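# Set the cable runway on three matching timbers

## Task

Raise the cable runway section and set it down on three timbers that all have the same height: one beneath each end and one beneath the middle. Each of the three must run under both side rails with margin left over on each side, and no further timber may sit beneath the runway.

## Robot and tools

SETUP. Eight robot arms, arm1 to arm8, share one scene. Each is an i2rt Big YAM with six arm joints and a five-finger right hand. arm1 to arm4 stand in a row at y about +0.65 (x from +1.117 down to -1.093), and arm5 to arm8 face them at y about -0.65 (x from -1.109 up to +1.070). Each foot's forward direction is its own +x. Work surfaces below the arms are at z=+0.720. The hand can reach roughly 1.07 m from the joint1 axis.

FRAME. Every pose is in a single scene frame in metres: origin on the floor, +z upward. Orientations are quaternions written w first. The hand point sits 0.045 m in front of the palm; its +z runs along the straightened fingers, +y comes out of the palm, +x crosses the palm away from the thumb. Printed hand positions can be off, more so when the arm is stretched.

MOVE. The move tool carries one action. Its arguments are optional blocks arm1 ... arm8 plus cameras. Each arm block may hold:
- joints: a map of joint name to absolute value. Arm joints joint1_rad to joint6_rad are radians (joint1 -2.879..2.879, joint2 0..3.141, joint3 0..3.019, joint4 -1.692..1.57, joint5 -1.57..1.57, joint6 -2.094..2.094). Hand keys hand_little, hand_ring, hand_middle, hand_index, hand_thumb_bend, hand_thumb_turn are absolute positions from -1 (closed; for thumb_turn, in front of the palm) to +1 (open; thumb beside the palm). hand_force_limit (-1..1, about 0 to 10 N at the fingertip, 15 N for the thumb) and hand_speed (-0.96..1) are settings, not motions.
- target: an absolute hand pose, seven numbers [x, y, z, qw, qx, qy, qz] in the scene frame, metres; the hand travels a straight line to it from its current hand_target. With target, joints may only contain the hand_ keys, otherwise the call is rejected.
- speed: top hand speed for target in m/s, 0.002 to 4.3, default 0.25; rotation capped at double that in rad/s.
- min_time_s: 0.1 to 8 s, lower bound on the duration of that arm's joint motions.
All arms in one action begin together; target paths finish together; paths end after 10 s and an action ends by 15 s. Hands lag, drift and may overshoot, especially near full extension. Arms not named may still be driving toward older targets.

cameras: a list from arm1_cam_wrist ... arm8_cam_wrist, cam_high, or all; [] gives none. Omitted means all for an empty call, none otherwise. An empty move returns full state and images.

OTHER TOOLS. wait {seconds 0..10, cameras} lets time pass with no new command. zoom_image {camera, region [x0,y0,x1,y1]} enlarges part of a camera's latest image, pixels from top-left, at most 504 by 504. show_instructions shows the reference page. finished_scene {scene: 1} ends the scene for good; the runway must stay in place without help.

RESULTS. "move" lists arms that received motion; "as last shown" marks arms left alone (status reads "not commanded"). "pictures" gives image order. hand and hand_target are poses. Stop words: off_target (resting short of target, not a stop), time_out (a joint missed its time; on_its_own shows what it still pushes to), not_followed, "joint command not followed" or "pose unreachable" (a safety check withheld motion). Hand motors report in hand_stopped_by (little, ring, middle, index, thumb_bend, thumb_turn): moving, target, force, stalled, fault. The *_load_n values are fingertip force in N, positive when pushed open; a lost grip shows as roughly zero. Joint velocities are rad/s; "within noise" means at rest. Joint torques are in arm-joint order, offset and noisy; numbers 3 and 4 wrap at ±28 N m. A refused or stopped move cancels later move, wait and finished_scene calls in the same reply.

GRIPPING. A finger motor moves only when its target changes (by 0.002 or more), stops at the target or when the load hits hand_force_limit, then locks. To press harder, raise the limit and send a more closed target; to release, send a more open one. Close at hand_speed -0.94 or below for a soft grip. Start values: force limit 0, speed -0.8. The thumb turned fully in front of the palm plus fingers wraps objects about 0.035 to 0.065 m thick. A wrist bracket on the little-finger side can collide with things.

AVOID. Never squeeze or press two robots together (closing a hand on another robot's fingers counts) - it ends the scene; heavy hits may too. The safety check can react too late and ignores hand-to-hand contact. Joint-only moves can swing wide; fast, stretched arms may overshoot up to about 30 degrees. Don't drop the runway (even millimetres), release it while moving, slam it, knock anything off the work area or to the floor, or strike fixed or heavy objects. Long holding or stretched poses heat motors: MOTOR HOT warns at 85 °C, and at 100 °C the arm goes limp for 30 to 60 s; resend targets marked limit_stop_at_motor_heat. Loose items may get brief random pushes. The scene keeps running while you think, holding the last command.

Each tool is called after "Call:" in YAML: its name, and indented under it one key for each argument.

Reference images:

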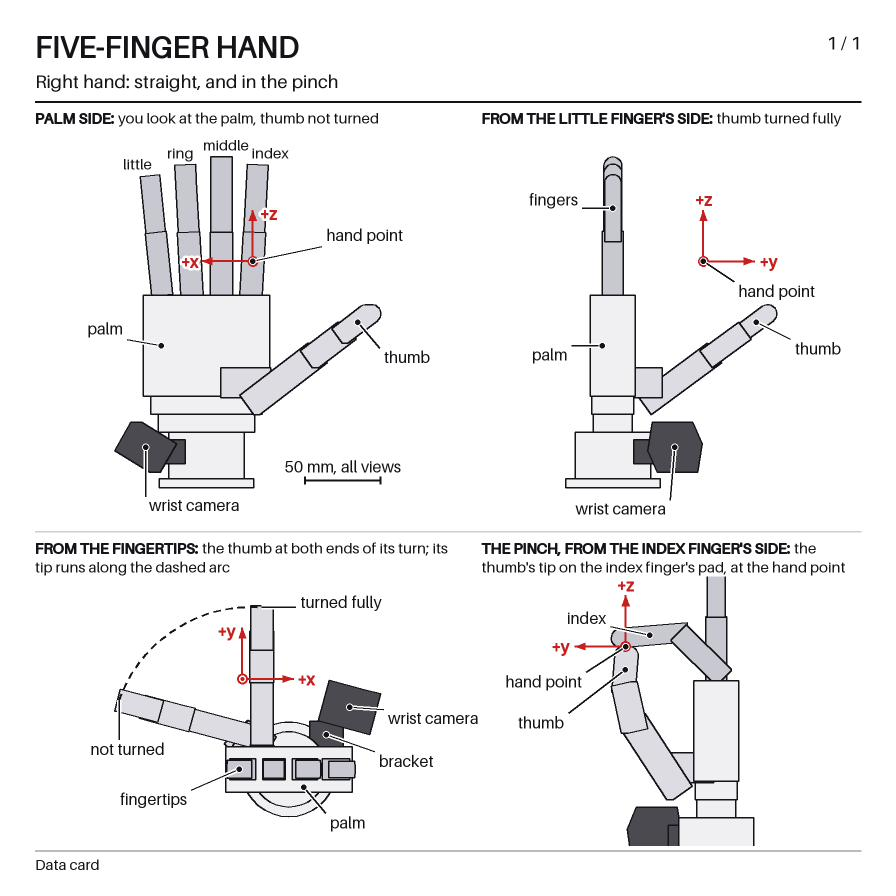

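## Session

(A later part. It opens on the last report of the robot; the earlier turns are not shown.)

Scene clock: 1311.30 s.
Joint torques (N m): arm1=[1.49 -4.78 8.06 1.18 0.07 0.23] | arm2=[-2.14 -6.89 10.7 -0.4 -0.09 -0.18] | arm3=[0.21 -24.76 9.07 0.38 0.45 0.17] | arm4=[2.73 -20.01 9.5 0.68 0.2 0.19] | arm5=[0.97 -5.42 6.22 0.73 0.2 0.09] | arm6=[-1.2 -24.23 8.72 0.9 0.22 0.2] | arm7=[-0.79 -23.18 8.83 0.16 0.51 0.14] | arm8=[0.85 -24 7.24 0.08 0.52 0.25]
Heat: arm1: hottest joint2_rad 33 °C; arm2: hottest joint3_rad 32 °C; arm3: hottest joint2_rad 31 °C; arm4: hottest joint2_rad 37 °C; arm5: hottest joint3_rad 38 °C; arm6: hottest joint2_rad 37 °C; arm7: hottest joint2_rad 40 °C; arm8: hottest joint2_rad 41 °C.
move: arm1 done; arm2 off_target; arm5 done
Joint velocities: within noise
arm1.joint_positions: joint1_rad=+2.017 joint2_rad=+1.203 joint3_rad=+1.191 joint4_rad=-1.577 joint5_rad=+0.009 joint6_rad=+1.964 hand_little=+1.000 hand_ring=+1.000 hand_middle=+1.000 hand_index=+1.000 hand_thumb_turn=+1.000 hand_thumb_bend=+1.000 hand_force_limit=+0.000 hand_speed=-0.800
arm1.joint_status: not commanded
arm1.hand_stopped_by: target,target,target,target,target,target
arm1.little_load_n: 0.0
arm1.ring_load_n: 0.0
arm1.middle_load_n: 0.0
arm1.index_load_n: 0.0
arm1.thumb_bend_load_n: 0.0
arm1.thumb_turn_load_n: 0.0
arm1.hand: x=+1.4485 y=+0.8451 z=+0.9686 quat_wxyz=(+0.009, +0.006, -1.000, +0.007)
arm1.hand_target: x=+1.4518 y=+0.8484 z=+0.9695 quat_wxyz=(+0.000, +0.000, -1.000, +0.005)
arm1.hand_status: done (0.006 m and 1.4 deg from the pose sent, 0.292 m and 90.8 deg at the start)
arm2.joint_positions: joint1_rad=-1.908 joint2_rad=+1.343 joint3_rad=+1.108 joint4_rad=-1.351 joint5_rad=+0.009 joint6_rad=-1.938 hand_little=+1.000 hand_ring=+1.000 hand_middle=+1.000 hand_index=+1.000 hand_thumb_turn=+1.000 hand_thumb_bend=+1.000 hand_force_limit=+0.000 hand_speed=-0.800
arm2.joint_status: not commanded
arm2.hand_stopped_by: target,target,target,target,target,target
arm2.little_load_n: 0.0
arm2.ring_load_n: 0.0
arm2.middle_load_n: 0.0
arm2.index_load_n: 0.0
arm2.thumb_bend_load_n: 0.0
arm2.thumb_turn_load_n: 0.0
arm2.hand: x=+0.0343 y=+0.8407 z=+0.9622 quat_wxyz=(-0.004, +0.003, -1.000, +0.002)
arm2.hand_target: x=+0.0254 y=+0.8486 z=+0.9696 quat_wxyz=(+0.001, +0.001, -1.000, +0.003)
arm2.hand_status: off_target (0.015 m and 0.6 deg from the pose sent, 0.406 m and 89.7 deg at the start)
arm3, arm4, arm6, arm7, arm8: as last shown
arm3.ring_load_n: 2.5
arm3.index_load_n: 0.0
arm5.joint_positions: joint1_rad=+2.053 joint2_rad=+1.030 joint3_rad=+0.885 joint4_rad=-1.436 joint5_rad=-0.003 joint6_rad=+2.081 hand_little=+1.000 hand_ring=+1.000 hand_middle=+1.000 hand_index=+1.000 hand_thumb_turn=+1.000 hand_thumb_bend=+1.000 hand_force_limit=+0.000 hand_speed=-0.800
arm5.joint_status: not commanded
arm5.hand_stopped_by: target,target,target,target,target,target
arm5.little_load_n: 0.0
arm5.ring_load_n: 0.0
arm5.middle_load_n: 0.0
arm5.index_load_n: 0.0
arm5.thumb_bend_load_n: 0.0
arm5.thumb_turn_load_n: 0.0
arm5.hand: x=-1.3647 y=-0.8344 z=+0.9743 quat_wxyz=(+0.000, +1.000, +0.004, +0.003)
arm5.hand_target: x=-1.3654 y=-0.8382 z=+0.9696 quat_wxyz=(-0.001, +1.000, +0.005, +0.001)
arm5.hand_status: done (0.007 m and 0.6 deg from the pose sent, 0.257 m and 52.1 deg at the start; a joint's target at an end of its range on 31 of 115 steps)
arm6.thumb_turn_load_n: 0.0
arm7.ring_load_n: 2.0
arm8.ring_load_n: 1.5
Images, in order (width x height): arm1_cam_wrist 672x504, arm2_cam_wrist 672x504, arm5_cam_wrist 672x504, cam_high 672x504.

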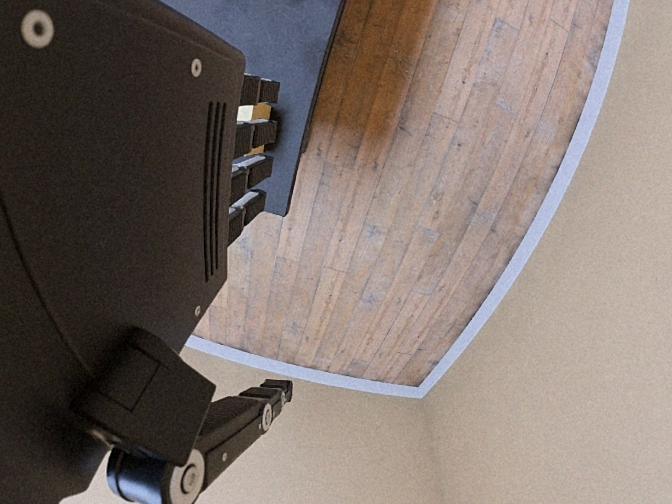

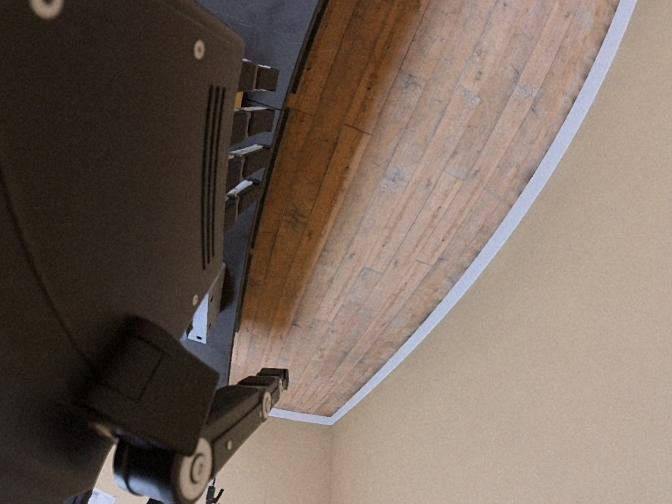

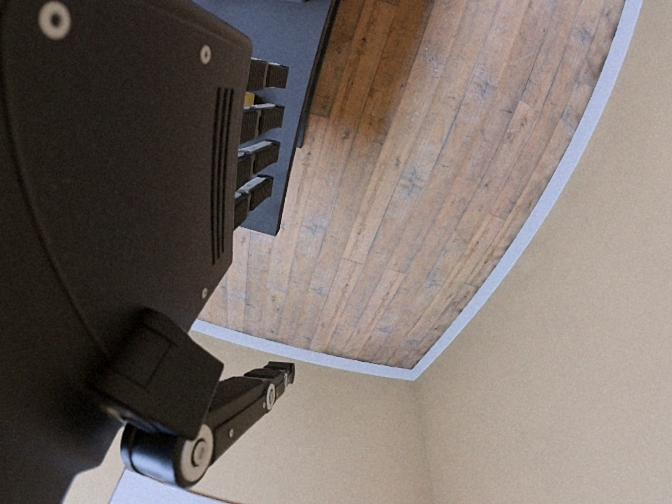

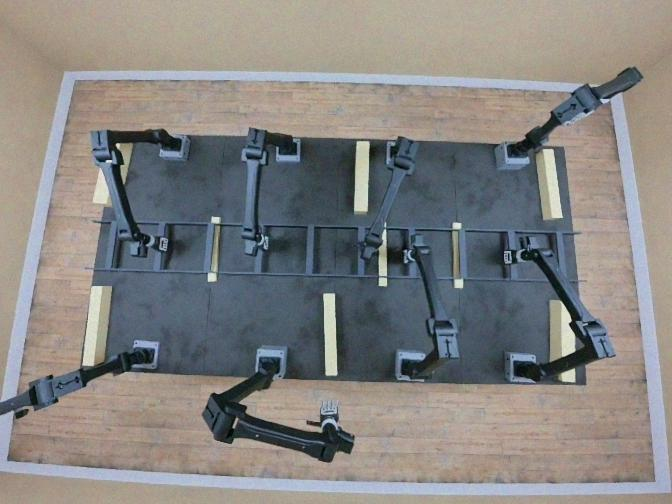

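Call:
move:
  arm1: {"target": [1.439, 0.84, 0.97, 0, 0, 1, 0], "speed": 0.3}
  arm2: {"target": [0.005, 0.825, 0.97, 0, 0, 1, 0], "speed": 0.3}
  arm5: {"target": [-1.333, -0.82, 0.97, 0, 1, 0, 0], "speed": 0.3}

Call:
move:
  arm1: {"target": [1.439, 0.84, 0.81, 0, 0, 1, 0], "speed": 0.15}
  arm2: {"target": [0.005, 0.825, 0.81, 0, 0, 1, 0], "speed": 0.15}
  arm5: {"target": [-1.333, -0.82, 0.81, 0, 1, 0, 0], "speed": 0.15}
  cameras: ["arm1_cam_wrist", "arm2_cam_wrist", "arm5_cam_wrist", "cam_high"]

Scene clock: 1362.33 s.
Joint torques (N m): arm1=[0.5 -5.3 7.38 0.81 -0.19 0.14] | arm2=[-0.09 -7.24 10.59 -0.31 0.14 0.01] | arm3=[0.09 -24.82 9.18 0.25 0.44 0.18] | arm4=[2.37 -20.95 9.22 0.8 0.26 0.14] | arm5=[0.73 -5.13 6.17 -0.72 -0.07 0.09] | arm6=[-1.2 -24.23 8.7 0.92 0.22 0.19] | arm7=[-0.79 -23.18 8.83 0.16 0.51 0.14] | arm8=[0.91 -23.94 7.25 0.1 0.52 0.25]
Heat: arm1: hottest joint2_rad 33 °C; arm2: hottest joint3_rad 32 °C; arm3: hottest joint2_rad 31 °C; arm4: hottest joint2_rad 37 °C; arm5: hottest joint3_rad 36 °C; arm6: hottest joint2_rad 37 °C; arm7: hottest joint2_rad 40 °C; arm8: hottest joint2_rad 41 °C.
move: arm1 done; arm2 off_target; arm5 done
Joint velocities: within noise
arm1.joint_positions: joint1_rad=+2.017 joint2_rad=+1.172 joint3_rad=+1.164 joint4_rad=-1.577 joint5_rad=+0.006 joint6_rad=+1.966 hand_little=+1.000 hand_ring=+1.000 hand_middle=+1.000 hand_index=+1.000 hand_thumb_turn=+1.000 hand_thumb_bend=+1.000 hand_force_limit=+0.000 hand_speed=-0.800
arm1.joint_status: not commanded
arm1.hand_stopped_by: target,target,target,target,target,target
arm1.little_load_n: 0.0
arm1.ring_load_n: 0.0
arm1.middle_load_n: 0.0
arm1.index_load_n: 0.0
arm1.thumb_bend_load_n: 0.0
arm1.thumb_turn_load_n: 0.0
arm1.hand: x=+1.4386 y=+0.8415 z=+0.9680 quat_wxyz=(+0.007, +0.005, -1.000, +0.005)
arm1.hand_target: x=+1.4391 y=+0.8400 z=+0.9700 quat_wxyz=(+0.000, -0.001, -1.000, +0.000)
arm1.hand_status: done (0.003 m and 1.2 deg from the pose sent, 0.011 m and 1.4 deg at the start)
arm2.joint_positions: joint1_rad=-1.854 joint2_rad=+1.373 joint3_rad=+1.136 joint4_rad=-1.351 joint5_rad=+0.009 joint6_rad=-1.886 hand_little=+1.000 hand_ring=+1.000 hand_middle=+1.000 hand_index=+1.000 hand_thumb_turn=+1.000 hand_thumb_bend=+1.000 hand_force_limit=+0.000 hand_speed=-0.800
arm2.joint_status: not commanded
arm2.hand_stopped_by: target,target,target,target,target,target
arm2.little_load_n: 0.0
arm2.ring_load_n: 0.0
arm2.middle_load_n: 0.0
arm2.index_load_n: 0.0
arm2.thumb_bend_load_n: 0.0
arm2.thumb_turn_load_n: 0.0
arm2.hand: x=+0.0172 y=+0.8252 z=+0.9622 quat_wxyz=(-0.005, +0.004, -1.000, +0.002)
arm2.hand_target: x=+0.0049 y=+0.8252 z=+0.9698 quat_wxyz=(+0.000, +0.004, -1.000, +0.000)
arm2.hand_status: off_target (0.014 m and 0.8 deg from the pose sent, 0.034 m and 0.6 deg at the start)
arm3.joint_positions: joint1_rad=+0.091 joint2_rad=+2.125 joint3_rad=+1.697 joint4_rad=-1.103 joint5_rad=-0.003 joint6_rad=-1.551 hand_little=-0.500 hand_ring=-0.500 hand_middle=-0.500 hand_index=-0.500 hand_thumb_turn=-1.000 hand_thumb_bend=+0.425 hand_force_limit=-0.200 hand_speed=-0.800
arm3.joint_status: not commanded
arm3.hand_stopped_by: target,target,target,target,force,target
arm3.little_load_n: 1.0
arm3.ring_load_n: 2.5
arm3.middle_load_n: 1.0
arm3.index_load_n: 0.0
arm3.thumb_bend_load_n: 6.0
arm3.thumb_turn_load_n: 0.0
arm3.hand: x=-0.4841 y=+0.0385 z=+0.7629 quat_wxyz=(+0.012, +0.716, -0.698, +0.017)
arm3.hand_target: x=-0.4903 y=+0.0280 z=+0.7997 quat_wxyz=(+0.041, +0.706, -0.706, +0.039)
arm3.hand_status: not commanded
arm4.joint_positions: joint1_rad=+0.167 joint2_rad=+2.124 joint3_rad=+1.748 joint4_rad=-1.122 joint5_rad=+0.027 joint6_rad=-1.443 hand_little=-0.500 hand_ring=-0.500 hand_middle=-0.500 hand_index=-0.500 hand_thumb_turn=-1.000 hand_thumb_bend=+0.416 hand_force_limit=-0.200 hand_speed=-0.800
arm4.joint_status: not commanded
arm4.hand_stopped_by: target,target,target,target,force,target
arm4.little_load_n: 2.0
arm4.ring_load_n: 2.5
arm4.middle_load_n: 1.0
arm4.index_load_n: 0.0
arm4.thumb_bend_load_n: 7.0
arm4.thumb_turn_load_n: 0.0
arm4.hand: x=-1.0743 y=+0.0278 z=+0.7684 quat_wxyz=(+0.024, +0.707, -0.706, +0.021)
arm4.hand_target: x=-1.0663 y=+0.0208 z=+0.7996 quat_wxyz=(+0.043, +0.706, -0.706, +0.043)
arm4.hand_status: not commanded
arm5.joint_positions: joint1_rad=+2.053 joint2_rad=+0.927 joint3_rad=+0.819 joint4_rad=-1.447 joint5_rad=-0.003 joint6_rad=+2.081 hand_little=+1.000 hand_ring=+1.000 hand_middle=+1.000 hand_index=+1.000 hand_thumb_turn=+1.000 hand_thumb_bend=+1.000 hand_force_limit=+0.000 hand_speed=-0.800
arm5.joint_status: not commanded
arm5.hand_stopped_by: target,target,target,target,target,target
arm5.little_load_n: 0.0
arm5.ring_load_n: 0.0
arm5.middle_load_n: 0.0
arm5.index_load_n: 0.0
arm5.thumb_bend_load_n: 0.0
arm5.thumb_turn_load_n: 0.0
arm5.hand: x=-1.3410 y=-0.8209 z=+0.9737 quat_wxyz=(+0.006, +1.000, +0.005, -0.008)
arm5.hand_target: x=-1.3332 y=-0.8196 z=+0.9700 quat_wxyz=(+0.002, +1.000, +0.004, +0.001)
arm5.hand_status: done (0.009 m and 1.3 deg from the pose sent, 0.035 m and 0.6 deg at the start; a joint's target at an end of its range on 34 of 35 steps)
arm6.joint_positions: joint1_rad=-0.286 joint2_rad=+2.161 joint3_rad=+1.882 joint4_rad=-1.240 joint5_rad=-0.050 joint6_rad=-1.915 hand_little=-0.500 hand_ring=-0.500 hand_middle=-0.499 hand_index=-0.500 hand_thumb_turn=-1.000 hand_thumb_bend=+0.423 hand_force_limit=-0.400 hand_speed=-0.800
arm6.joint_status: not commanded
arm6.hand_stopped_by: target,target,target,target,force,target
arm6.little_load_n: 0.0
arm6.ring_load_n: 2.5
arm6.middle_load_n: 5.0
arm6.index_load_n: 0.0
arm6.thumb_bend_load_n: 4.5
arm6.thumb_turn_load_n: 0.0
arm6.hand: x=-0.1292 y=-0.0460 z=+0.7655 quat_wxyz=(-0.030, +0.701, +0.713, +0.009)
arm6.hand_target: x=-0.1289 y=-0.0374 z=+0.7996 quat_wxyz=(-0.042, +0.706, +0.706, +0.040)
arm6.hand_status: not commanded
arm7.joint_positions: joint1_rad=-0.164 joint2_rad=+2.099 joint3_rad=+1.722 joint4_rad=-1.146 joint5_rad=-0.024 joint6_rad=-1.731 hand_little=-0.500 hand_ring=-0.500 hand_middle=-0.499 hand_index=-0.500 hand_thumb_turn=-1.000 hand_thumb_bend=+0.422 hand_force_limit=-0.200 hand_speed=-0.800
arm7.joint_status: not commanded
arm7.hand_stopped_by: target,target,target,target,force,target
arm7.little_load_n: 3.0
arm7.ring_load_n: 2.5
arm7.middle_load_n: 6.5
arm7.index_load_n: 0.0
arm7.thumb_bend_load_n: 5.0
arm7.thumb_turn_load_n: 0.0
arm7.hand: x=+0.4789 y=-0.0392 z=+0.7594 quat_wxyz=(-0.024, +0.701, +0.712, +0.012)
arm7.hand_target: x=+0.4858 y=-0.0313 z=+0.7995 quat_wxyz=(-0.042, +0.706, +0.706, +0.043)
arm7.hand_status: not commanded
arm8.joint_positions: joint1_rad=+0.100 joint2_rad=+2.152 joint3_rad=+1.746 joint4_rad=-1.098 joint5_rad=-0.003 joint6_rad=-1.548 hand_little=-0.500 hand_ring=-0.500 hand_middle=-0.497 hand_index=-0.477 hand_thumb_turn=-1.000 hand_thumb_bend=+0.435 hand_force_limit=-0.200 hand_speed=-0.800
arm8.joint_status: not commanded
arm8.hand_stopped_by: target,target,force,force,force,target
arm8.little_load_n: 5.5
arm8.ring_load_n: 1.0
arm8.middle_load_n: 2.5
arm8.index_load_n: 0.0
arm8.thumb_bend_load_n: 7.0
arm8.thumb_turn_load_n: 0.0
arm8.hand: x=+1.0974 y=-0.0253 z=+0.7596 quat_wxyz=(-0.026, +0.697, +0.717, +0.020)
arm8.hand_target: x=+1.1002 y=-0.0204 z=+0.7988 quat_wxyz=(-0.043, +0.705, +0.706, +0.043)
arm8.hand_status: not commanded
pictures: none

Scene clock: 1364.23 s.
Joint torques (N m): arm1=[0.44 -3.9 6.72 1.21 -0.17 0.12] | arm2=[0.09 -8.59 6.08 0.75 0.13 0.03] | arm3=[0.21 -24.53 9.14 0.32 0.45 0.18] | arm4=[3.02 -20.89 9.18 1.05 0.21 0.13] | arm5=[0.67 -4.72 4.92 0.84 -0.1 0.09] | arm6=[-1.26 -24.12 8.73 0.9 0.22 0.2] | arm7=[-0.79 -23.18 8.81 0.14 0.51 0.13] | arm8=[0.91 -24 7.27 0.08 0.51 0.25]
Heat: arm1: hottest joint2_rad 33 °C; arm2: hottest joint3_rad 32 °C; arm3: hottest joint2_rad 31 °C; arm4: hottest joint2_rad 37 °C; arm5: hottest joint3_rad 36 °C; arm6: hottest joint2_rad 37 °C; arm7: hottest joint2_rad 40 °C; arm8: hottest joint2_rad 41 °C.
move: arm1 done; arm2 done; arm5 done
Joint velocities: within noise
arm1.joint_positions: joint1_rad=+2.017 joint2_rad=+1.256 joint3_rad=+0.812 joint4_rad=-1.131 joint5_rad=+0.006 joint6_rad=+1.966 hand_little=+1.000 hand_ring=+1.000 hand_middle=+1.000 hand_index=+1.000 hand_thumb_turn=+1.000 hand_thumb_bend=+1.000 hand_force_limit=+0.000 hand_speed=-0.800
arm1.joint_status: not commanded
arm1.hand_stopped_by: target,target,target,target,target,target
arm1.little_load_n: 0.0
arm1.ring_load_n: 0.0
arm1.middle_load_n: 0.0
arm1.index_load_n: 0.0
arm1.thumb_bend_load_n: 0.0
arm1.thumb_turn_load_n: 0.0
arm1.hand: x=+1.4357 y=+0.8408 z=+0.8132 quat_wxyz=(+0.003, +0.005, -1.000, +0.003)
arm1.hand_target: x=+1.4386 y=+0.8399 z=+0.8098 quat_wxyz=(+0.001, +0.000, -1.000, +0.000)
arm1.hand_status: done (0.005 m and 0.7 deg from the pose sent, 0.158 m and 1.2 deg at the start)
arm2.joint_positions: joint1_rad=-1.854 joint2_rad=+1.562 joint3_rad=+0.919 joint4_rad=-0.925 joint5_rad=+0.009 joint6_rad=-1.881 hand_little=+1.000 hand_ring=+1.000 hand_middle=+1.000 hand_index=+1.000 hand_thumb_turn=+1.000 hand_thumb_bend=+1.000 hand_force_limit=+0.000 hand_speed=-0.800
arm2.joint_status: not commanded
arm2.hand_stopped_by: target,target,target,target,target,target
arm2.little_load_n: 0.0
arm2.ring_load_n: 0.0
arm2.middle_load_n: 0.0
arm2.index_load_n: 0.0
arm2.thumb_bend_load_n: 0.0
arm2.thumb_turn_load_n: 0.0
arm2.hand: x=+0.0046 y=+0.8277 z=+0.8171 quat_wxyz=(+0.004, +0.001, -1.000, -0.001)
arm2.hand_target: x=+0.0049 y=+0.8251 z=+0.8101 quat_wxyz=(+0.000, +0.000, -1.000, +0.000)
arm2.hand_status: done (0.008 m and 0.5 deg from the pose sent, 0.153 m and 0.8 deg at the start)
arm3, arm4, arm6, arm7, arm8: as last shown
arm3.little_load_n: 1.5
arm3.ring_load_n: 2.0
arm3.thumb_turn_load_n: -0.5
arm4.index_load_n: 0.5
arm5.joint_positions: joint1_rad=+2.053 joint2_rad=+1.124 joint3_rad=+0.487 joint4_rad=-0.942 joint5_rad=-0.003 joint6_rad=+2.081 hand_little=+1.000 hand_ring=+1.000 hand_middle=+1.000 hand_index=+1.000 hand_thumb_turn=+1.000 hand_thumb_bend=+1.000 hand_force_limit=+0.000 hand_speed=-0.800
arm5.joint_status: not commanded
arm5.hand_stopped_by: target,target,target,target,target,target
arm5.little_load_n: 0.0
arm5.ring_load_n: 0.0
arm5.middle_load_n: 0.0
arm5.index_load_n: 0.0
arm5.thumb_bend_load_n: 0.0
arm5.thumb_turn_load_n: 0.0
arm5.hand: x=-1.3344 y=-0.8169 z=+0.8136 quat_wxyz=(+0.000, +1.000, +0.004, +0.002)
arm5.hand_target: x=-1.3331 y=-0.8196 z=+0.8101 quat_wxyz=(+0.002, +1.000, +0.004, +0.001)
arm5.hand_status: done (0.005 m and 0.6 deg from the pose sent, 0.164 m and 1.3 deg at the start; a joint's target at an end of its range on 55 of 57 steps)
arm6.index_load_n: 0.5
arm6.thumb_bend_load_n: 5.0
arm7.middle_load_n: 7.0
arm7.thumb_bend_load_n: 4.5
arm8.ring_load_n: 1.5
Images, in order (width x height): arm1_cam_wrist 672x504, arm2_cam_wrist 672x504, arm5_cam_wrist 672x504, cam_high 672x504.

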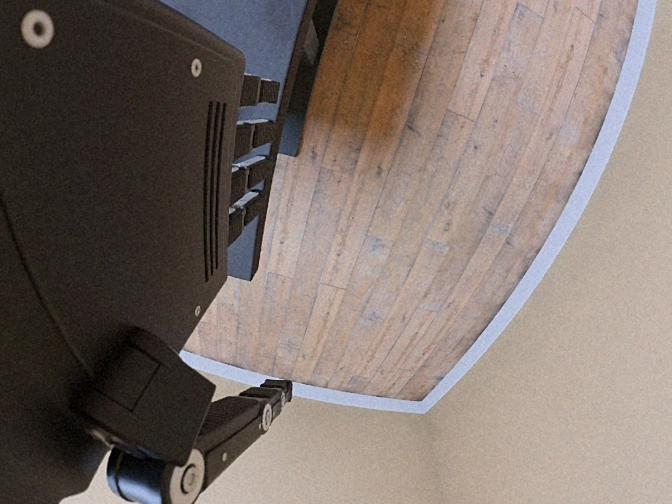

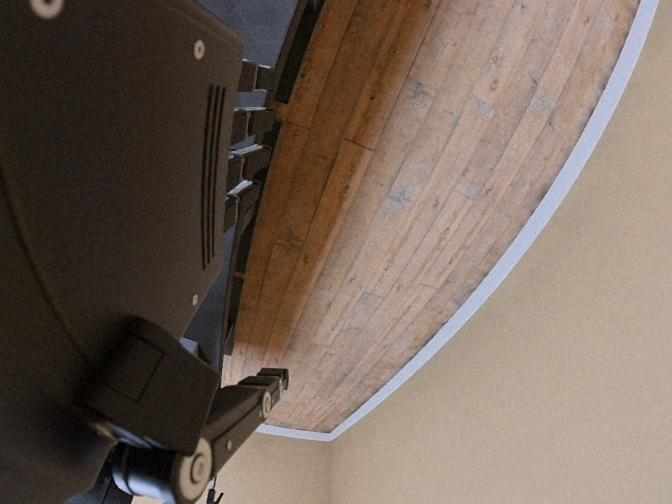

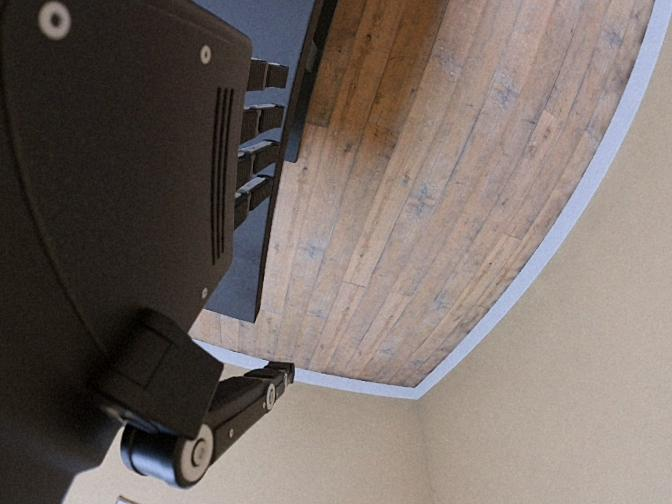

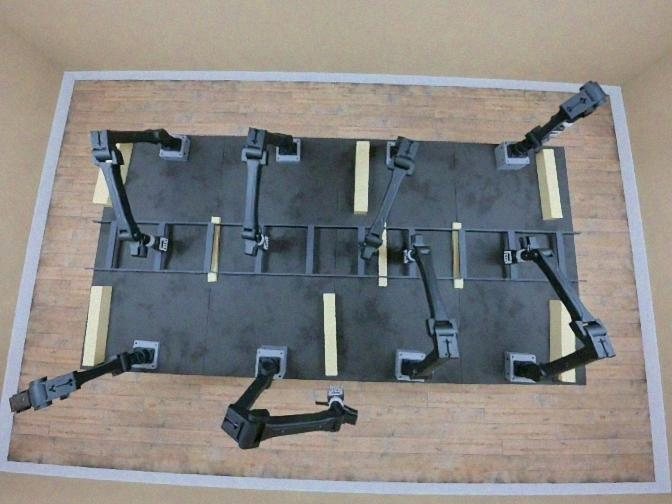

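Call:
move:
  arm1: {"target": [1.439, 0.70, 0.81, 0, 0, 1, 0], "speed": 0.1}
  arm2: {"target": [0.005, 0.71, 0.81, 0, 0, 1, 0], "speed": 0.1}
  arm5: {"target": [-1.333, -0.71, 0.81, 0, 1, 0, 0], "speed": 0.1}
  cameras: ["arm1_cam_wrist", "arm2_cam_wrist", "arm5_cam_wrist", "cam_high"]

Call:
zoom_image:
  camera: "cam_high"
  region: [60, 190, 360, 390]

Call:
zoom_image:
  camera: "cam_high"
  region: [400, 120, 600, 320]

Scene clock: 1374.40 s.
Joint torques (N m): arm1=[-1.67 -4.54 6.79 0.59 0.74 -0.16] | arm2=[1.85 -9.7 5.67 0.24 -0.48 0.11] | arm3=[0.15 -24.64 9.14 0.38 0.47 0.17] | arm4=[2.32 -20.78 9.16 0.84 0.19 0.16] | arm5=[-2.43 -4.95 4.85 -0.81 0.97 -0.06] | arm6=[-1.2 -24.29 8.7 0.92 0.22 0.2] | arm7=[-0.85 -23.18 8.83 0.14 0.51 0.13] | arm8=[0.91 -24 7.23 0.08 0.51 0.25]
Heat: arm1: hottest joint2_rad 32 °C; arm2: hottest joint3_rad 32 °C; arm3: hottest joint2_rad 31 °C; arm4: hottest joint2_rad 37 °C; arm5: hottest joint3_rad 35 °C; arm6: hottest joint2_rad 37 °C; arm7: hottest joint2_rad 40 °C; arm8: hottest joint2_rad 41 °C.
move: arm1 off_target; arm2 off_target; arm5 off_target
Joint velocities: within noise
arm1.joint_positions: joint1_rad=+1.578 joint2_rad=+1.208 joint3_rad=+0.756 joint4_rad=-1.131 joint5_rad=-0.025 joint6_rad=+1.546 hand_little=+1.000 hand_ring=+1.000 hand_middle=+1.000 hand_index=+1.000 hand_thumb_turn=+1.000 hand_thumb_bend=+1.000 hand_force_limit=+0.000 hand_speed=-0.800
arm1.joint_status: not commanded
arm1.hand_stopped_by: target,target,target,target,target,target
arm1.little_load_n: 0.0
arm1.ring_load_n: -1.5
arm1.middle_load_n: 0.0
arm1.index_load_n: 0.0
arm1.thumb_bend_load_n: 0.0
arm1.thumb_turn_load_n: 0.0
arm1.hand: x=+1.4400 y=+0.7128 z=+0.8092 quat_wxyz=(+0.007, -0.004, -1.000, -0.014)
arm1.hand_target: x=+1.4392 y=+0.7018 z=+0.8105 quat_wxyz=(+0.001, -0.004, -1.000, -0.004)
arm1.hand_status: off_target (0.013 m and 1.8 deg from the pose sent, 0.141 m and 0.7 deg at the start)
arm2.joint_positions: joint1_rad=-1.581 joint2_rad=+1.545 joint3_rad=+0.872 joint4_rad=-0.912 joint5_rad=+0.030 joint6_rad=-1.600 hand_little=+1.000 hand_ring=+1.000 hand_middle=+1.000 hand_index=+1.000 hand_thumb_turn=+1.000 hand_thumb_bend=+1.000 hand_force_limit=+0.000 hand_speed=-0.800
arm2.joint_status: not commanded
arm2.hand_stopped_by: target,target,target,target,target,target
arm2.little_load_n: 0.0
arm2.ring_load_n: 0.0
arm2.middle_load_n: 0.0
arm2.index_load_n: -3.0
arm2.thumb_bend_load_n: 0.0
arm2.thumb_turn_load_n: 0.0
arm2.hand: x=+0.0042 y=+0.7259 z=+0.8118 quat_wxyz=(-0.003, -0.003, -1.000, -0.011)
arm2.hand_target: x=+0.0054 y=+0.7120 z=+0.8106 quat_wxyz=(-0.001, +0.000, -1.000, -0.004)
arm2.hand_status: off_target (0.016 m and 1.4 deg from the pose sent, 0.118 m and 0.5 deg at the start)
arm3, arm4, arm6, arm7, arm8: as last shown
arm3.little_load_n: 1.0
arm3.ring_load_n: 2.5
arm3.thumb_turn_load_n: 0.0
arm4.index_load_n: 0.0
arm5.joint_positions: joint1_rad=+1.597 joint2_rad=+1.026 joint3_rad=+0.421 joint4_rad=-0.953 joint5_rad=-0.029 joint6_rad=+1.612 hand_little=+1.000 hand_ring=+1.000 hand_middle=+1.000 hand_index=+1.000 hand_thumb_turn=+1.000 hand_thumb_bend=+1.000 hand_force_limit=+0.000 hand_speed=-0.800
arm5.joint_status: not commanded
arm5.hand_stopped_by: target,target,target,target,target,target
arm5.little_load_n: 0.0
arm5.ring_load_n: 0.0
arm5.middle_load_n: -1.5
arm5.index_load_n: -0.5
arm5.thumb_bend_load_n: 0.0
arm5.thumb_turn_load_n: 0.0
arm5.hand: x=-1.3394 y=-0.7237 z=+0.8141 quat_wxyz=(+0.016, +1.000, +0.011, -0.008)
arm5.hand_target: x=-1.3326 y=-0.7125 z=+0.8102 quat_wxyz=(+0.004, +1.000, +0.000, +0.001)
arm5.hand_status: off_target (0.016 m and 2.4 deg from the pose sent, 0.107 m and 0.6 deg at the start)
arm6.ring_load_n: 2.0
arm6.index_load_n: 0.0
arm6.thumb_bend_load_n: 4.5
arm7.index_load_n: 0.5
Images, in order (width x height): arm1_cam_wrist 672x504, arm2_cam_wrist 672x504, arm5_cam_wrist 672x504, cam_high 672x504.

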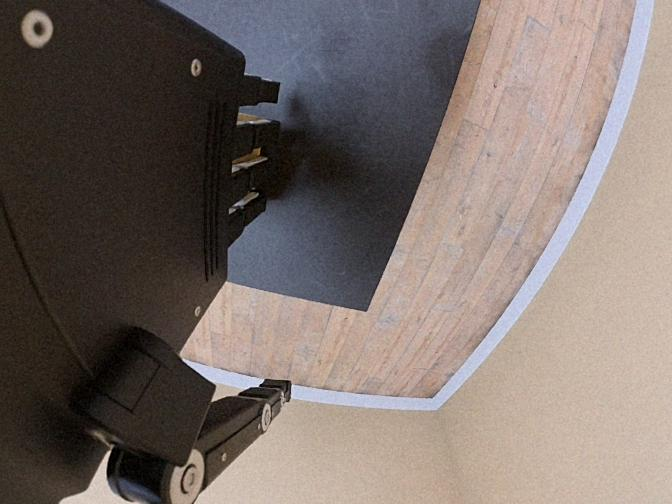

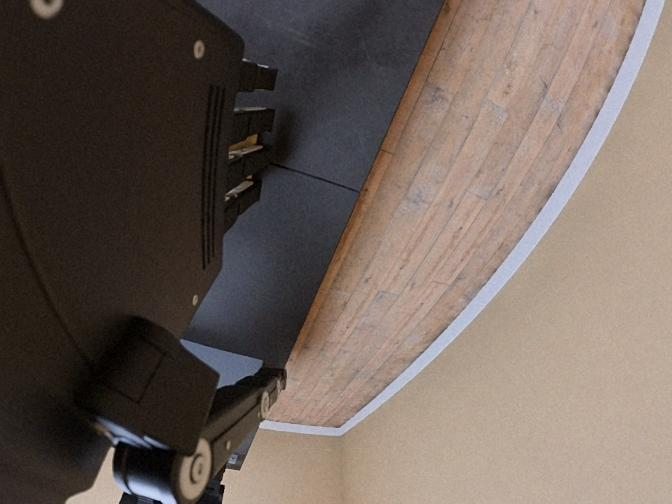

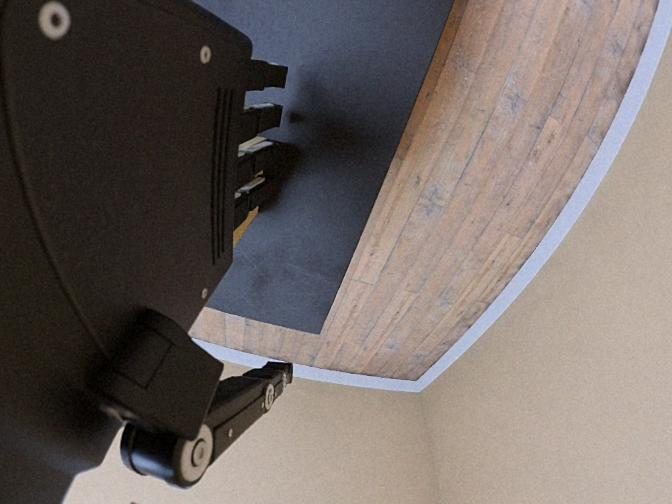

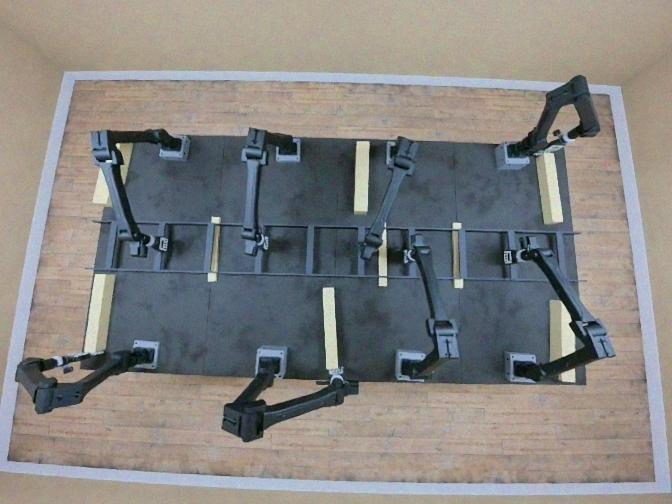

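Scaled by 1.680.

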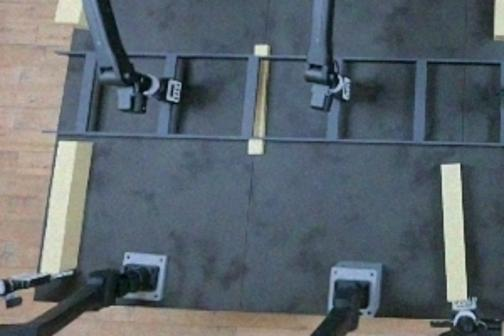

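Scaled by 2.520.

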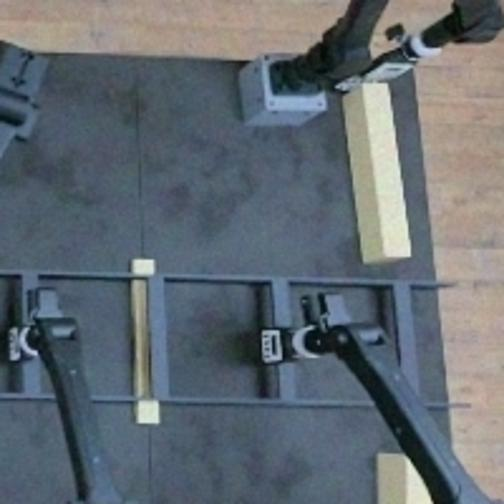

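Call:
move:
  arm8: {"joints": {"joint2_rad": 2.129, "joint3_rad": 2.315, "joint4_rad": -1.53}, "min_time_s": 5}
  arm7: {"joints": {"joint2_rad": 2.043, "joint3_rad": 2.23, "joint4_rad": -1.525}, "min_time_s": 5}
  arm6: {"joints": {"joint2_rad": 2.128, "joint3_rad": 2.398, "joint4_rad": -1.67}, "min_time_s": 5}
  arm3: {"joints": {"joint2_rad": 2.075, "joint3_rad": 2.20, "joint4_rad": -1.487}, "min_time_s": 5}
  arm4: {"joints": {"joint2_rad": 2.091, "joint3_rad": 2.262, "joint4_rad": -1.476}, "min_time_s": 5}
  cameras: ["arm1_cam_wrist", "arm2_cam_wrist", "arm5_cam_wrist", "cam_high"]

Scene clock: 1420.27 s.
Joint torques (N m): arm1=[-1.14 -4.48 6.79 0.65 0.74 -0.18] | arm2=[1.73 -9.7 5.65 0.32 -0.48 0.16] | arm3=[0.26 -32.44 19.04 -0.7 0.46 0.12] | arm4=[2.78 -26.7 18.71 -0.35 0.62 0.14] | arm5=[-2.32 -4.95 4.85 -0.8 0.97 -0.07] | arm6=[-0.67 -30.8 17.98 0.21 0.58 0.1] | arm7=[-0.26 -30.56 18.48 0.46 0.75 0.26] | arm8=[1.32 -32.32 15.45 -0.44 0.57 0.41]
Heat: arm1: hottest joint2_rad 32 °C; arm2: hottest joint3_rad 29 °C; arm3: hottest joint3_rad 34 °C; arm4: hottest joint2_rad 37 °C; arm5: hottest joint2_rad 32 °C; arm6: hottest joint2_rad 38 °C; arm7: hottest joint2_rad 41 °C; arm8: hottest joint2_rad 42 °C.
move: arm3 time_out; arm4 time_out; arm6 time_out; arm7 time_out; arm8 time_out
Joint velocities: within noise
arm1, arm2, arm5: as last shown
arm1.middle_load_n: -0.5
arm1.hand_target: x=+1.4392 y=+0.7018 z=+0.8104 quat_wxyz=(+0.001, -0.004, -1.000, -0.004)
arm2.thumb_bend_load_n: -0.5
arm3.joint_positions: joint1_rad=+0.091 joint2_rad=+2.211 joint3_rad=+2.021 joint4_rad=-1.472 joint5_rad=-0.004 joint6_rad=-1.536 hand_little=-0.500 hand_ring=-0.500 hand_middle=-0.500 hand_index=-0.499 hand_thumb_turn=-1.000 hand_thumb_bend=+0.425 hand_force_limit=-0.200 hand_speed=-0.800
arm3.joint_status: joint3_rad time_out (moved +0.324 of +0.503); the others done
arm3.hand_stopped_by: target,target,target,target,force,target
arm3.little_load_n: 0.0
arm3.ring_load_n: 0.0
arm3.middle_load_n: 1.0
arm3.index_load_n: 9.5
arm3.thumb_bend_load_n: 6.0
arm3.thumb_turn_load_n: 0.0
arm3.on_its_own: joint3_rad reads +2.021 and still pushes toward +2.133 since a time_out
arm3.hand: x=-0.4828 y=+0.0237 z=+0.8313 quat_wxyz=(-0.033, +0.710, -0.702, -0.031)
arm3.hand_target: x=-0.4889 y=-0.0071 z=+0.9557 quat_wxyz=(+0.051, +0.703, -0.707, +0.052)
arm3.hand_status: not commanded
arm4.joint_positions: joint1_rad=+0.165 joint2_rad=+2.212 joint3_rad=+2.107 joint4_rad=-1.464 joint5_rad=+0.018 joint6_rad=-1.435 hand_little=-0.500 hand_ring=-0.500 hand_middle=-0.500 hand_index=-0.498 hand_thumb_turn=-1.000 hand_thumb_bend=+0.416 hand_force_limit=-0.200 hand_speed=-0.800
arm4.joint_status: joint3_rad time_out (moved +0.359 of +0.514); the others done
arm4.hand_stopped_by: target,target,target,target,force,target
arm4.little_load_n: 0.0
arm4.ring_load_n: 0.0
arm4.middle_load_n: 2.0
arm4.index_load_n: 13.0
arm4.thumb_bend_load_n: 7.0
arm4.thumb_turn_load_n: 0.0
arm4.on_its_own: joint3_rad reads +2.107 and still pushes toward +2.219 since a time_out
arm4.hand: x=-1.0707 y=-0.0021 z=+0.8462 quat_wxyz=(-0.001, +0.705, -0.710, -0.004)
arm4.hand_target: x=-1.0615 y=-0.0255 z=+0.9659 quat_wxyz=(+0.069, +0.700, -0.706, +0.078)
arm4.hand_status: not commanded
arm5.joint_positions: joint1_rad=+1.597 joint2_rad=+1.026 joint3_rad=+0.421 joint4_rad=-0.953 joint5_rad=-0.029 joint6_rad=+1.610 hand_little=+1.000 hand_ring=+1.000 hand_middle=+1.000 hand_index=+1.000 hand_thumb_turn=+1.000 hand_thumb_bend=+1.000 hand_force_limit=+0.000 hand_speed=-0.800
arm5.hand: x=-1.3394 y=-0.7237 z=+0.8141 quat_wxyz=(+0.016, +1.000, +0.012, -0.008)
arm6.joint_positions: joint1_rad=-0.291 joint2_rad=+2.249 joint3_rad=+2.234 joint4_rad=-1.676 joint5_rad=-0.058 joint6_rad=-1.896 hand_little=-0.500 hand_ring=-0.500 hand_middle=-0.499 hand_index=-0.499 hand_thumb_turn=-1.000 hand_thumb_bend=+0.423 hand_force_limit=-0.400 hand_speed=-0.800
arm6.joint_status: joint3_rad time_out (moved +0.351 of +0.516); the others done
arm6.hand_stopped_by: target,target,target,target,force,target
arm6.little_load_n: 0.0
arm6.ring_load_n: 2.0
arm6.middle_load_n: 7.0
arm6.index_load_n: 5.0
arm6.thumb_bend_load_n: 4.0
arm6.thumb_turn_load_n: 0.0
arm6.on_its_own: joint3_rad reads +2.234 and still pushes toward +2.346 since a time_out
arm6.hand: x=-0.1312 y=-0.0553 z=+0.8430 quat_wxyz=(+0.005, +0.710, +0.701, -0.070)
arm6.hand_target: x=-0.1276 y=-0.0308 z=+0.9628 quat_wxyz=(-0.042, +0.708, +0.703, +0.040)
arm6.hand_status: not commanded
arm7.joint_positions: joint1_rad=-0.171 joint2_rad=+2.183 joint3_rad=+2.059 joint4_rad=-1.552 joint5_rad=-0.032 joint6_rad=-1.742 hand_little=-0.500 hand_ring=-0.500 hand_middle=-0.499 hand_index=-0.499 hand_thumb_turn=-1.000 hand_thumb_bend=+0.422 hand_force_limit=-0.200 hand_speed=-0.800
arm7.joint_status: joint2_rad time_out (moved +0.084 of -0.056); joint3_rad time_out (moved +0.337 of +0.508); the others done
arm7.hand_stopped_by: target,target,target,target,force,target
arm7.little_load_n: 2.5
arm7.ring_load_n: 3.5
arm7.middle_load_n: 8.0
arm7.index_load_n: 8.0
arm7.thumb_bend_load_n: 4.5
arm7.thumb_turn_load_n: 0.0
arm7.on_its_own: joint2_rad reads +2.183 and still pushes toward +2.043 since a time_out; joint3_rad reads +2.059 and still pushes toward +2.172 since a time_out
arm7.hand: x=+0.4831 y=-0.0331 z=+0.8346 quat_wxyz=(+0.018, +0.700, +0.712, -0.053)
arm7.hand_target: x=+0.4901 y=-0.0024 z=+0.9636 quat_wxyz=(-0.056, +0.704, +0.705, +0.061)
arm7.hand_status: not commanded
arm8.joint_positions: joint1_rad=+0.096 joint2_rad=+2.277 joint3_rad=+2.146 joint4_rad=-1.515 joint5_rad=-0.004 joint6_rad=-1.564 hand_little=-0.500 hand_ring=-0.499 hand_middle=-0.496 hand_index=-0.477 hand_thumb_turn=-1.000 hand_thumb_bend=+0.435 hand_force_limit=-0.200 hand_speed=-0.800
arm8.joint_status: joint2_rad time_out (moved +0.126 of -0.023); joint3_rad time_out (moved +0.400 of +0.569); the others done
arm8.hand_stopped_by: target,target,force,force,force,target
arm8.little_load_n: 2.5
arm8.ring_load_n: 6.0
arm8.middle_load_n: 6.0
arm8.index_load_n: 1.5
arm8.thumb_bend_load_n: 6.5
arm8.thumb_turn_load_n: 0.0
arm8.on_its_own: joint2_rad reads +2.277 and still pushes toward +2.129 since a time_out; joint3_rad reads +2.146 and still pushes toward +2.259 since a time_out; joint6_rad reads -1.564 and still pushes toward -1.524 since a time_out
arm8.hand: x=+1.0994 y=-0.0021 z=+0.8294 quat_wxyz=(+0.025, +0.692, +0.720, -0.029)
arm8.hand_target: x=+1.0985 y=+0.0228 z=+0.9660 quat_wxyz=(-0.061, +0.704, +0.705, +0.059)
arm8.hand_status: not commanded
Images, in order (width x height): arm1_cam_wrist 672x504, arm2_cam_wrist 672x504, arm5_cam_wrist 672x504, cam_high 672x504.

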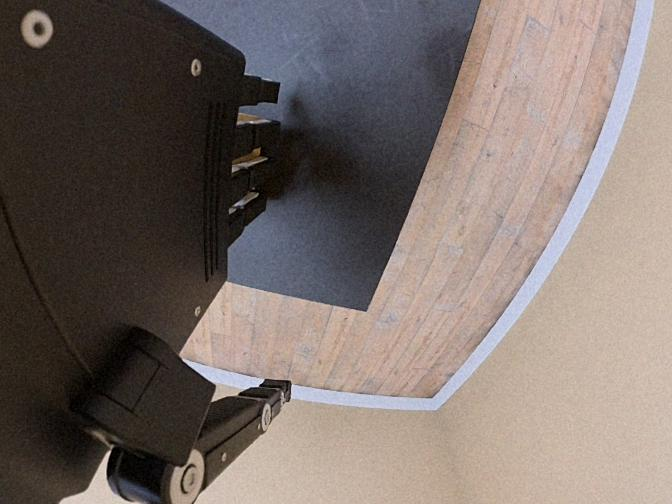

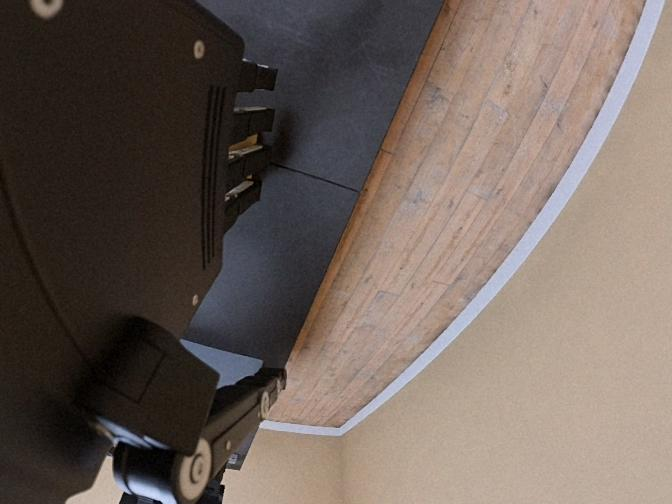

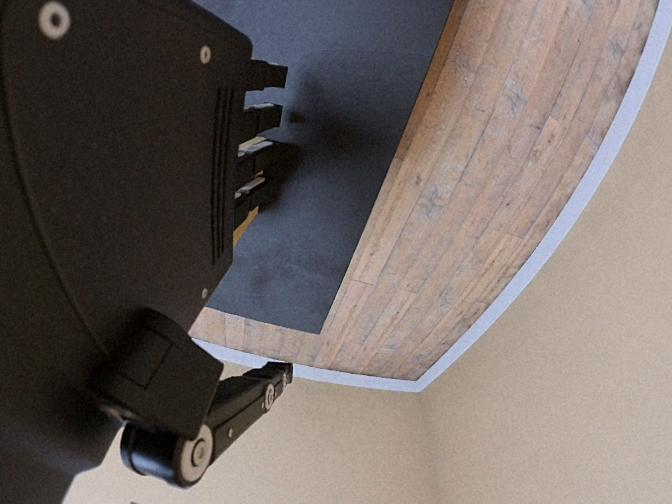

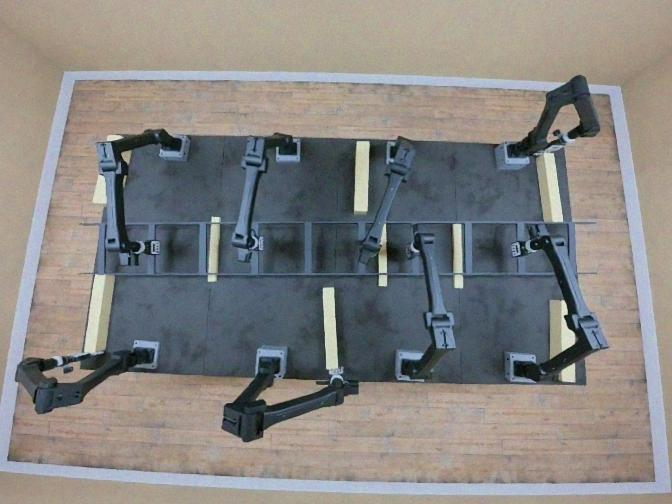

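Call:
move:
  arm1: {"target": [1.439, 0.40, 0.81, 0, 0, 1, 0], "speed": 0.15}
  arm2: {"target": [0.012, 0.40, 0.81, 0, 0, 1, 0], "speed": 0.15}
  arm5: {"target": [-1.333, -0.40, 0.81, 0, 1, 0, 0], "speed": 0.15}
  cameras: ["cam_high"]

Scene clock: 1431.53 s.
Joint torques (N m): arm1=[-8.41 -4.07 13.41 2.41 5.98 0.13] | arm2=[11.63 -9.64 9.06 2.09 -5.45 0.56] | arm3=[0.26 -33.38 18.88 -1.11 0.85 0.02] | arm4=[2.55 -28.04 18.67 0.03 0.85 0] | arm5=[-3.78 -5.42 10.29 3.18 2.5 0.3] | arm6=[-0.15 -30.97 17.87 0.62 0.54 -0.48] | arm7=[0.26 -30.39 18.3 2.73 0.67 0.1] | arm8=[1.61 -32.15 15.64 2.5 0.75 0.1]
Heat: arm1: hottest joint2_rad 32 °C; arm2: hottest joint3_rad 29 °C; arm3: hottest joint2_rad 35 °C; arm4: hottest joint2_rad 38 °C; arm5: hottest joint2_rad 32 °C; arm6: hottest joint3_rad 42 °C; arm7: hottest joint2_rad 42 °C; arm8: hottest joint2_rad 42 °C.
move: arm1 off_target; arm2 off_target; arm5 off_target
Joint velocities: within noise
arm1.joint_positions: joint1_rad=+1.149 joint2_rad=+1.230 joint3_rad=+0.756 joint4_rad=-1.237 joint5_rad=-0.224 joint6_rad=+1.006 hand_little=+1.000 hand_ring=+1.000 hand_middle=+1.000 hand_index=+1.000 hand_thumb_turn=+1.000 hand_thumb_bend=+1.000 hand_force_limit=+0.000 hand_speed=-0.800
arm1.joint_status: not commanded
arm1.hand_stopped_by: target,target,target,target,target,target
arm1.little_load_n: 0.0
arm1.ring_load_n: -3.0
arm1.middle_load_n: -4.0
arm1.index_load_n: -3.5
arm1.thumb_bend_load_n: 0.0
arm1.thumb_turn_load_n: 0.0
arm1.hand: x=+1.3970 y=+0.6401 z=+0.8249 quat_wxyz=(+0.007, +0.043, -0.990, -0.132)
arm1.hand_target: x=+1.4101 y=+0.5539 z=+0.8287 quat_wxyz=(+0.001, -0.005, -1.000, -0.006)
arm1.hand_status: off_target (0.244 m and 16.0 deg from the pose sent, 0.313 m and 1.8 deg at the start; pose on its path clipped on 91 of 117 steps)
arm2.joint_positions: joint1_rad=-1.218 joint2_rad=+1.570 joint3_rad=+0.889 joint4_rad=-1.012 joint5_rad=+0.138 joint6_rad=-1.171 hand_little=+1.000 hand_ring=+1.000 hand_middle=+1.000 hand_index=+0.999 hand_thumb_turn=+1.000 hand_thumb_bend=+1.000 hand_force_limit=+0.000 hand_speed=-0.800
arm2.joint_status: not commanded
arm2.hand_stopped_by: target,target,target,target,target,target
arm2.little_load_n: 0.0
arm2.ring_load_n: -5.0
arm2.middle_load_n: -5.5
arm2.index_load_n: -13.5
arm2.thumb_bend_load_n: -0.5
arm2.thumb_turn_load_n: 0.0
arm2.hand: x=+0.0381 y=+0.6153 z=+0.8221 quat_wxyz=(-0.028, -0.032, -0.996, -0.082)
arm2.hand_target: x=+0.0326 y=+0.5288 z=+0.8220 quat_wxyz=(-0.008, +0.005, -1.000, +0.000)
arm2.hand_status: off_target (0.217 m and 10.6 deg from the pose sent, 0.326 m and 1.4 deg at the start; pose on its path clipped on 80 of 117 steps)
arm3, arm4, arm6, arm7, arm8: as last shown
arm3.joint_positions: joint1_rad=+0.091 joint2_rad=+2.219 joint3_rad=+2.021 joint4_rad=-1.457 joint5_rad=-0.012 joint6_rad=-1.527 hand_little=-0.500 hand_ring=-0.500 hand_middle=-0.500 hand_index=-0.499 hand_thumb_turn=-1.000 hand_thumb_bend=+0.425 hand_force_limit=-0.200 hand_speed=-0.800
arm3.index_load_n: 8.5
arm3.on_its_own: joint2_rad reads +2.219 and still pushes toward +2.075 since a time_out; joint3_rad reads +2.021 and still pushes toward +2.133 since a time_out
arm3.hand: x=-0.4809 y=+0.0209 z=+0.8250 quat_wxyz=(-0.034, +0.707, -0.706, -0.026)
arm3.hand_target: x=-0.4891 y=-0.0083 z=+0.9556 quat_wxyz=(+0.053, +0.703, -0.708, +0.053)
arm4.joint_positions: joint1_rad=+0.165 joint2_rad=+2.222 joint3_rad=+2.107 joint4_rad=-1.477 joint5_rad=+0.012 joint6_rad=-1.422 hand_little=-0.500 hand_ring=-0.500 hand_middle=-0.500 hand_index=-0.498 hand_thumb_turn=-1.000 hand_thumb_bend=+0.416 hand_force_limit=-0.200 hand_speed=-0.800
arm4.little_load_n: 0.5
arm4.middle_load_n: 1.0
arm4.index_load_n: 11.0
arm4.on_its_own: joint3_rad reads +2.107 and still pushes toward +2.219 since a time_out
arm4.hand: x=-1.0695 y=+0.0027 z=+0.8405 quat_wxyz=(-0.010, +0.700, -0.714, -0.011)
arm4.hand_target: x=-1.0618 y=-0.0250 z=+0.9660 quat_wxyz=(+0.069, +0.700, -0.707, +0.078)
arm5.joint_positions: joint1_rad=+0.579 joint2_rad=+1.427 joint3_rad=+0.738 joint4_rad=-0.992 joint5_rad=-0.058 joint6_rad=+0.533 hand_little=+1.000 hand_ring=+1.000 hand_middle=+1.000 hand_index=+0.999 hand_thumb_turn=+1.000 hand_thumb_bend=+1.000 hand_force_limit=+0.000 hand_speed=-0.800
arm5.joint_status: not commanded
arm5.hand_stopped_by: target,target,target,target,target,target
arm5.little_load_n: 0.0
arm5.ring_load_n: 0.0
arm5.middle_load_n: 0.0
arm5.index_load_n: -4.5
arm5.thumb_bend_load_n: 0.0
arm5.thumb_turn_load_n: 0.0
arm5.hand: x=-1.3177 y=-0.4681 z=+0.8203 quat_wxyz=(+0.063, +0.997, +0.040, +0.003)
arm5.hand_target: x=-1.3301 y=-0.4057 z=+0.8180 quat_wxyz=(+0.002, +1.000, -0.001, -0.002)
arm5.hand_status: off_target (0.071 m and 8.5 deg from the pose sent, 0.324 m and 2.4 deg at the start)
arm6.joint_positions: joint1_rad=-0.298 joint2_rad=+2.251 joint3_rad=+2.234 joint4_rad=-1.685 joint5_rad=-0.056 joint6_rad=-1.833 hand_little=-0.500 hand_ring=-0.500 hand_middle=-0.499 hand_index=-0.499 hand_thumb_turn=-1.000 hand_thumb_bend=+0.423 hand_force_limit=-0.400 hand_speed=-0.800
arm6.ring_load_n: 3.5
arm6.middle_load_n: 6.5
arm6.index_load_n: 3.0
arm6.on_its_own: joint3_rad reads +2.234 and still pushes toward +2.346 since a time_out; joint6_rad reads -1.833 and still pushes toward -1.893 since a time_out
arm6.hand: x=-0.1295 y=-0.0634 z=+0.8430 quat_wxyz=(+0.010, +0.734, +0.675, -0.075)
arm6.hand_target: x=-0.1274 y=-0.0309 z=+0.9626 quat_wxyz=(-0.042, +0.709, +0.703, +0.040)
arm7.joint_positions: joint1_rad=-0.179 joint2_rad=+2.183 joint3_rad=+2.058 joint4_rad=-1.616 joint5_rad=-0.029 joint6_rad=-1.719 hand_little=-0.500 hand_ring=-0.500 hand_middle=-0.499 hand_index=-0.499 hand_thumb_turn=-1.000 hand_thumb_bend=+0.422 hand_force_limit=-0.200 hand_speed=-0.800
arm7.little_load_n: 1.0
arm7.ring_load_n: 2.5
arm7.index_load_n: 10.0
arm7.thumb_bend_load_n: 4.0
arm7.on_its_own: joint2_rad reads +2.183 and still pushes toward +2.043 since a time_out; joint3_rad reads +2.058 and still pushes toward +2.172 since a time_out; joint4_rad reads -1.616 and still pushes toward -1.525 since a time_out
arm7.hand: x=+0.4851 y=-0.0530 z=+0.8383 quat_wxyz=(+0.039, +0.710, +0.699, -0.078)
arm7.hand_target: x=+0.4901 y=-0.0031 z=+0.9636 quat_wxyz=(-0.056, +0.707, +0.702, +0.061)
arm8.joint_positions: joint1_rad=+0.092 joint2_rad=+2.277 joint3_rad=+2.140 joint4_rad=-1.603 joint5_rad=-0.009 joint6_rad=-1.524 hand_little=-0.500 hand_ring=-0.500 hand_middle=-0.496 hand_index=-0.476 hand_thumb_turn=-1.000 hand_thumb_bend=+0.435 hand_force_limit=-0.200 hand_speed=-0.800
arm8.little_load_n: 0.0
arm8.ring_load_n: 0.0
arm8.middle_load_n: 7.0
arm8.index_load_n: 9.5
arm8.on_its_own: joint2_rad reads +2.277 and still pushes toward +2.129 since a time_out; joint3_rad reads +2.140 and still pushes toward +2.259 since a time_out; joint4_rad reads -1.603 and still pushes toward -1.530 since a time_out
arm8.hand: x=+1.1009 y=-0.0298 z=+0.8330 quat_wxyz=(+0.059, +0.706, +0.703, -0.062)
arm8.hand_target: x=+1.0983 y=+0.0199 z=+0.9659 quat_wxyz=(-0.058, +0.707, +0.702, +0.056)
Images, in order (width x height): cam_high 672x504.

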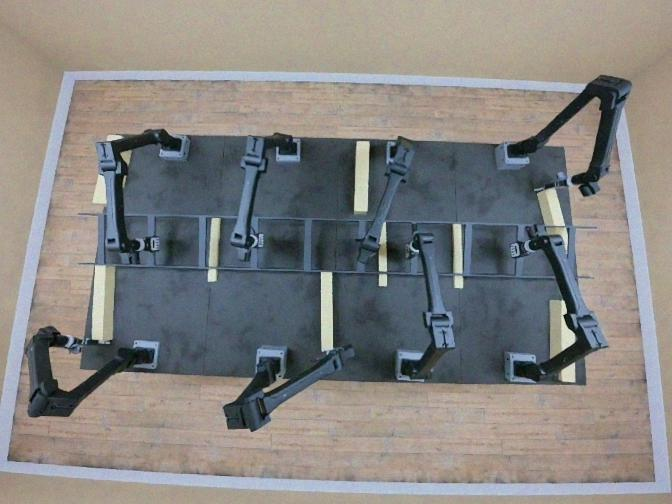

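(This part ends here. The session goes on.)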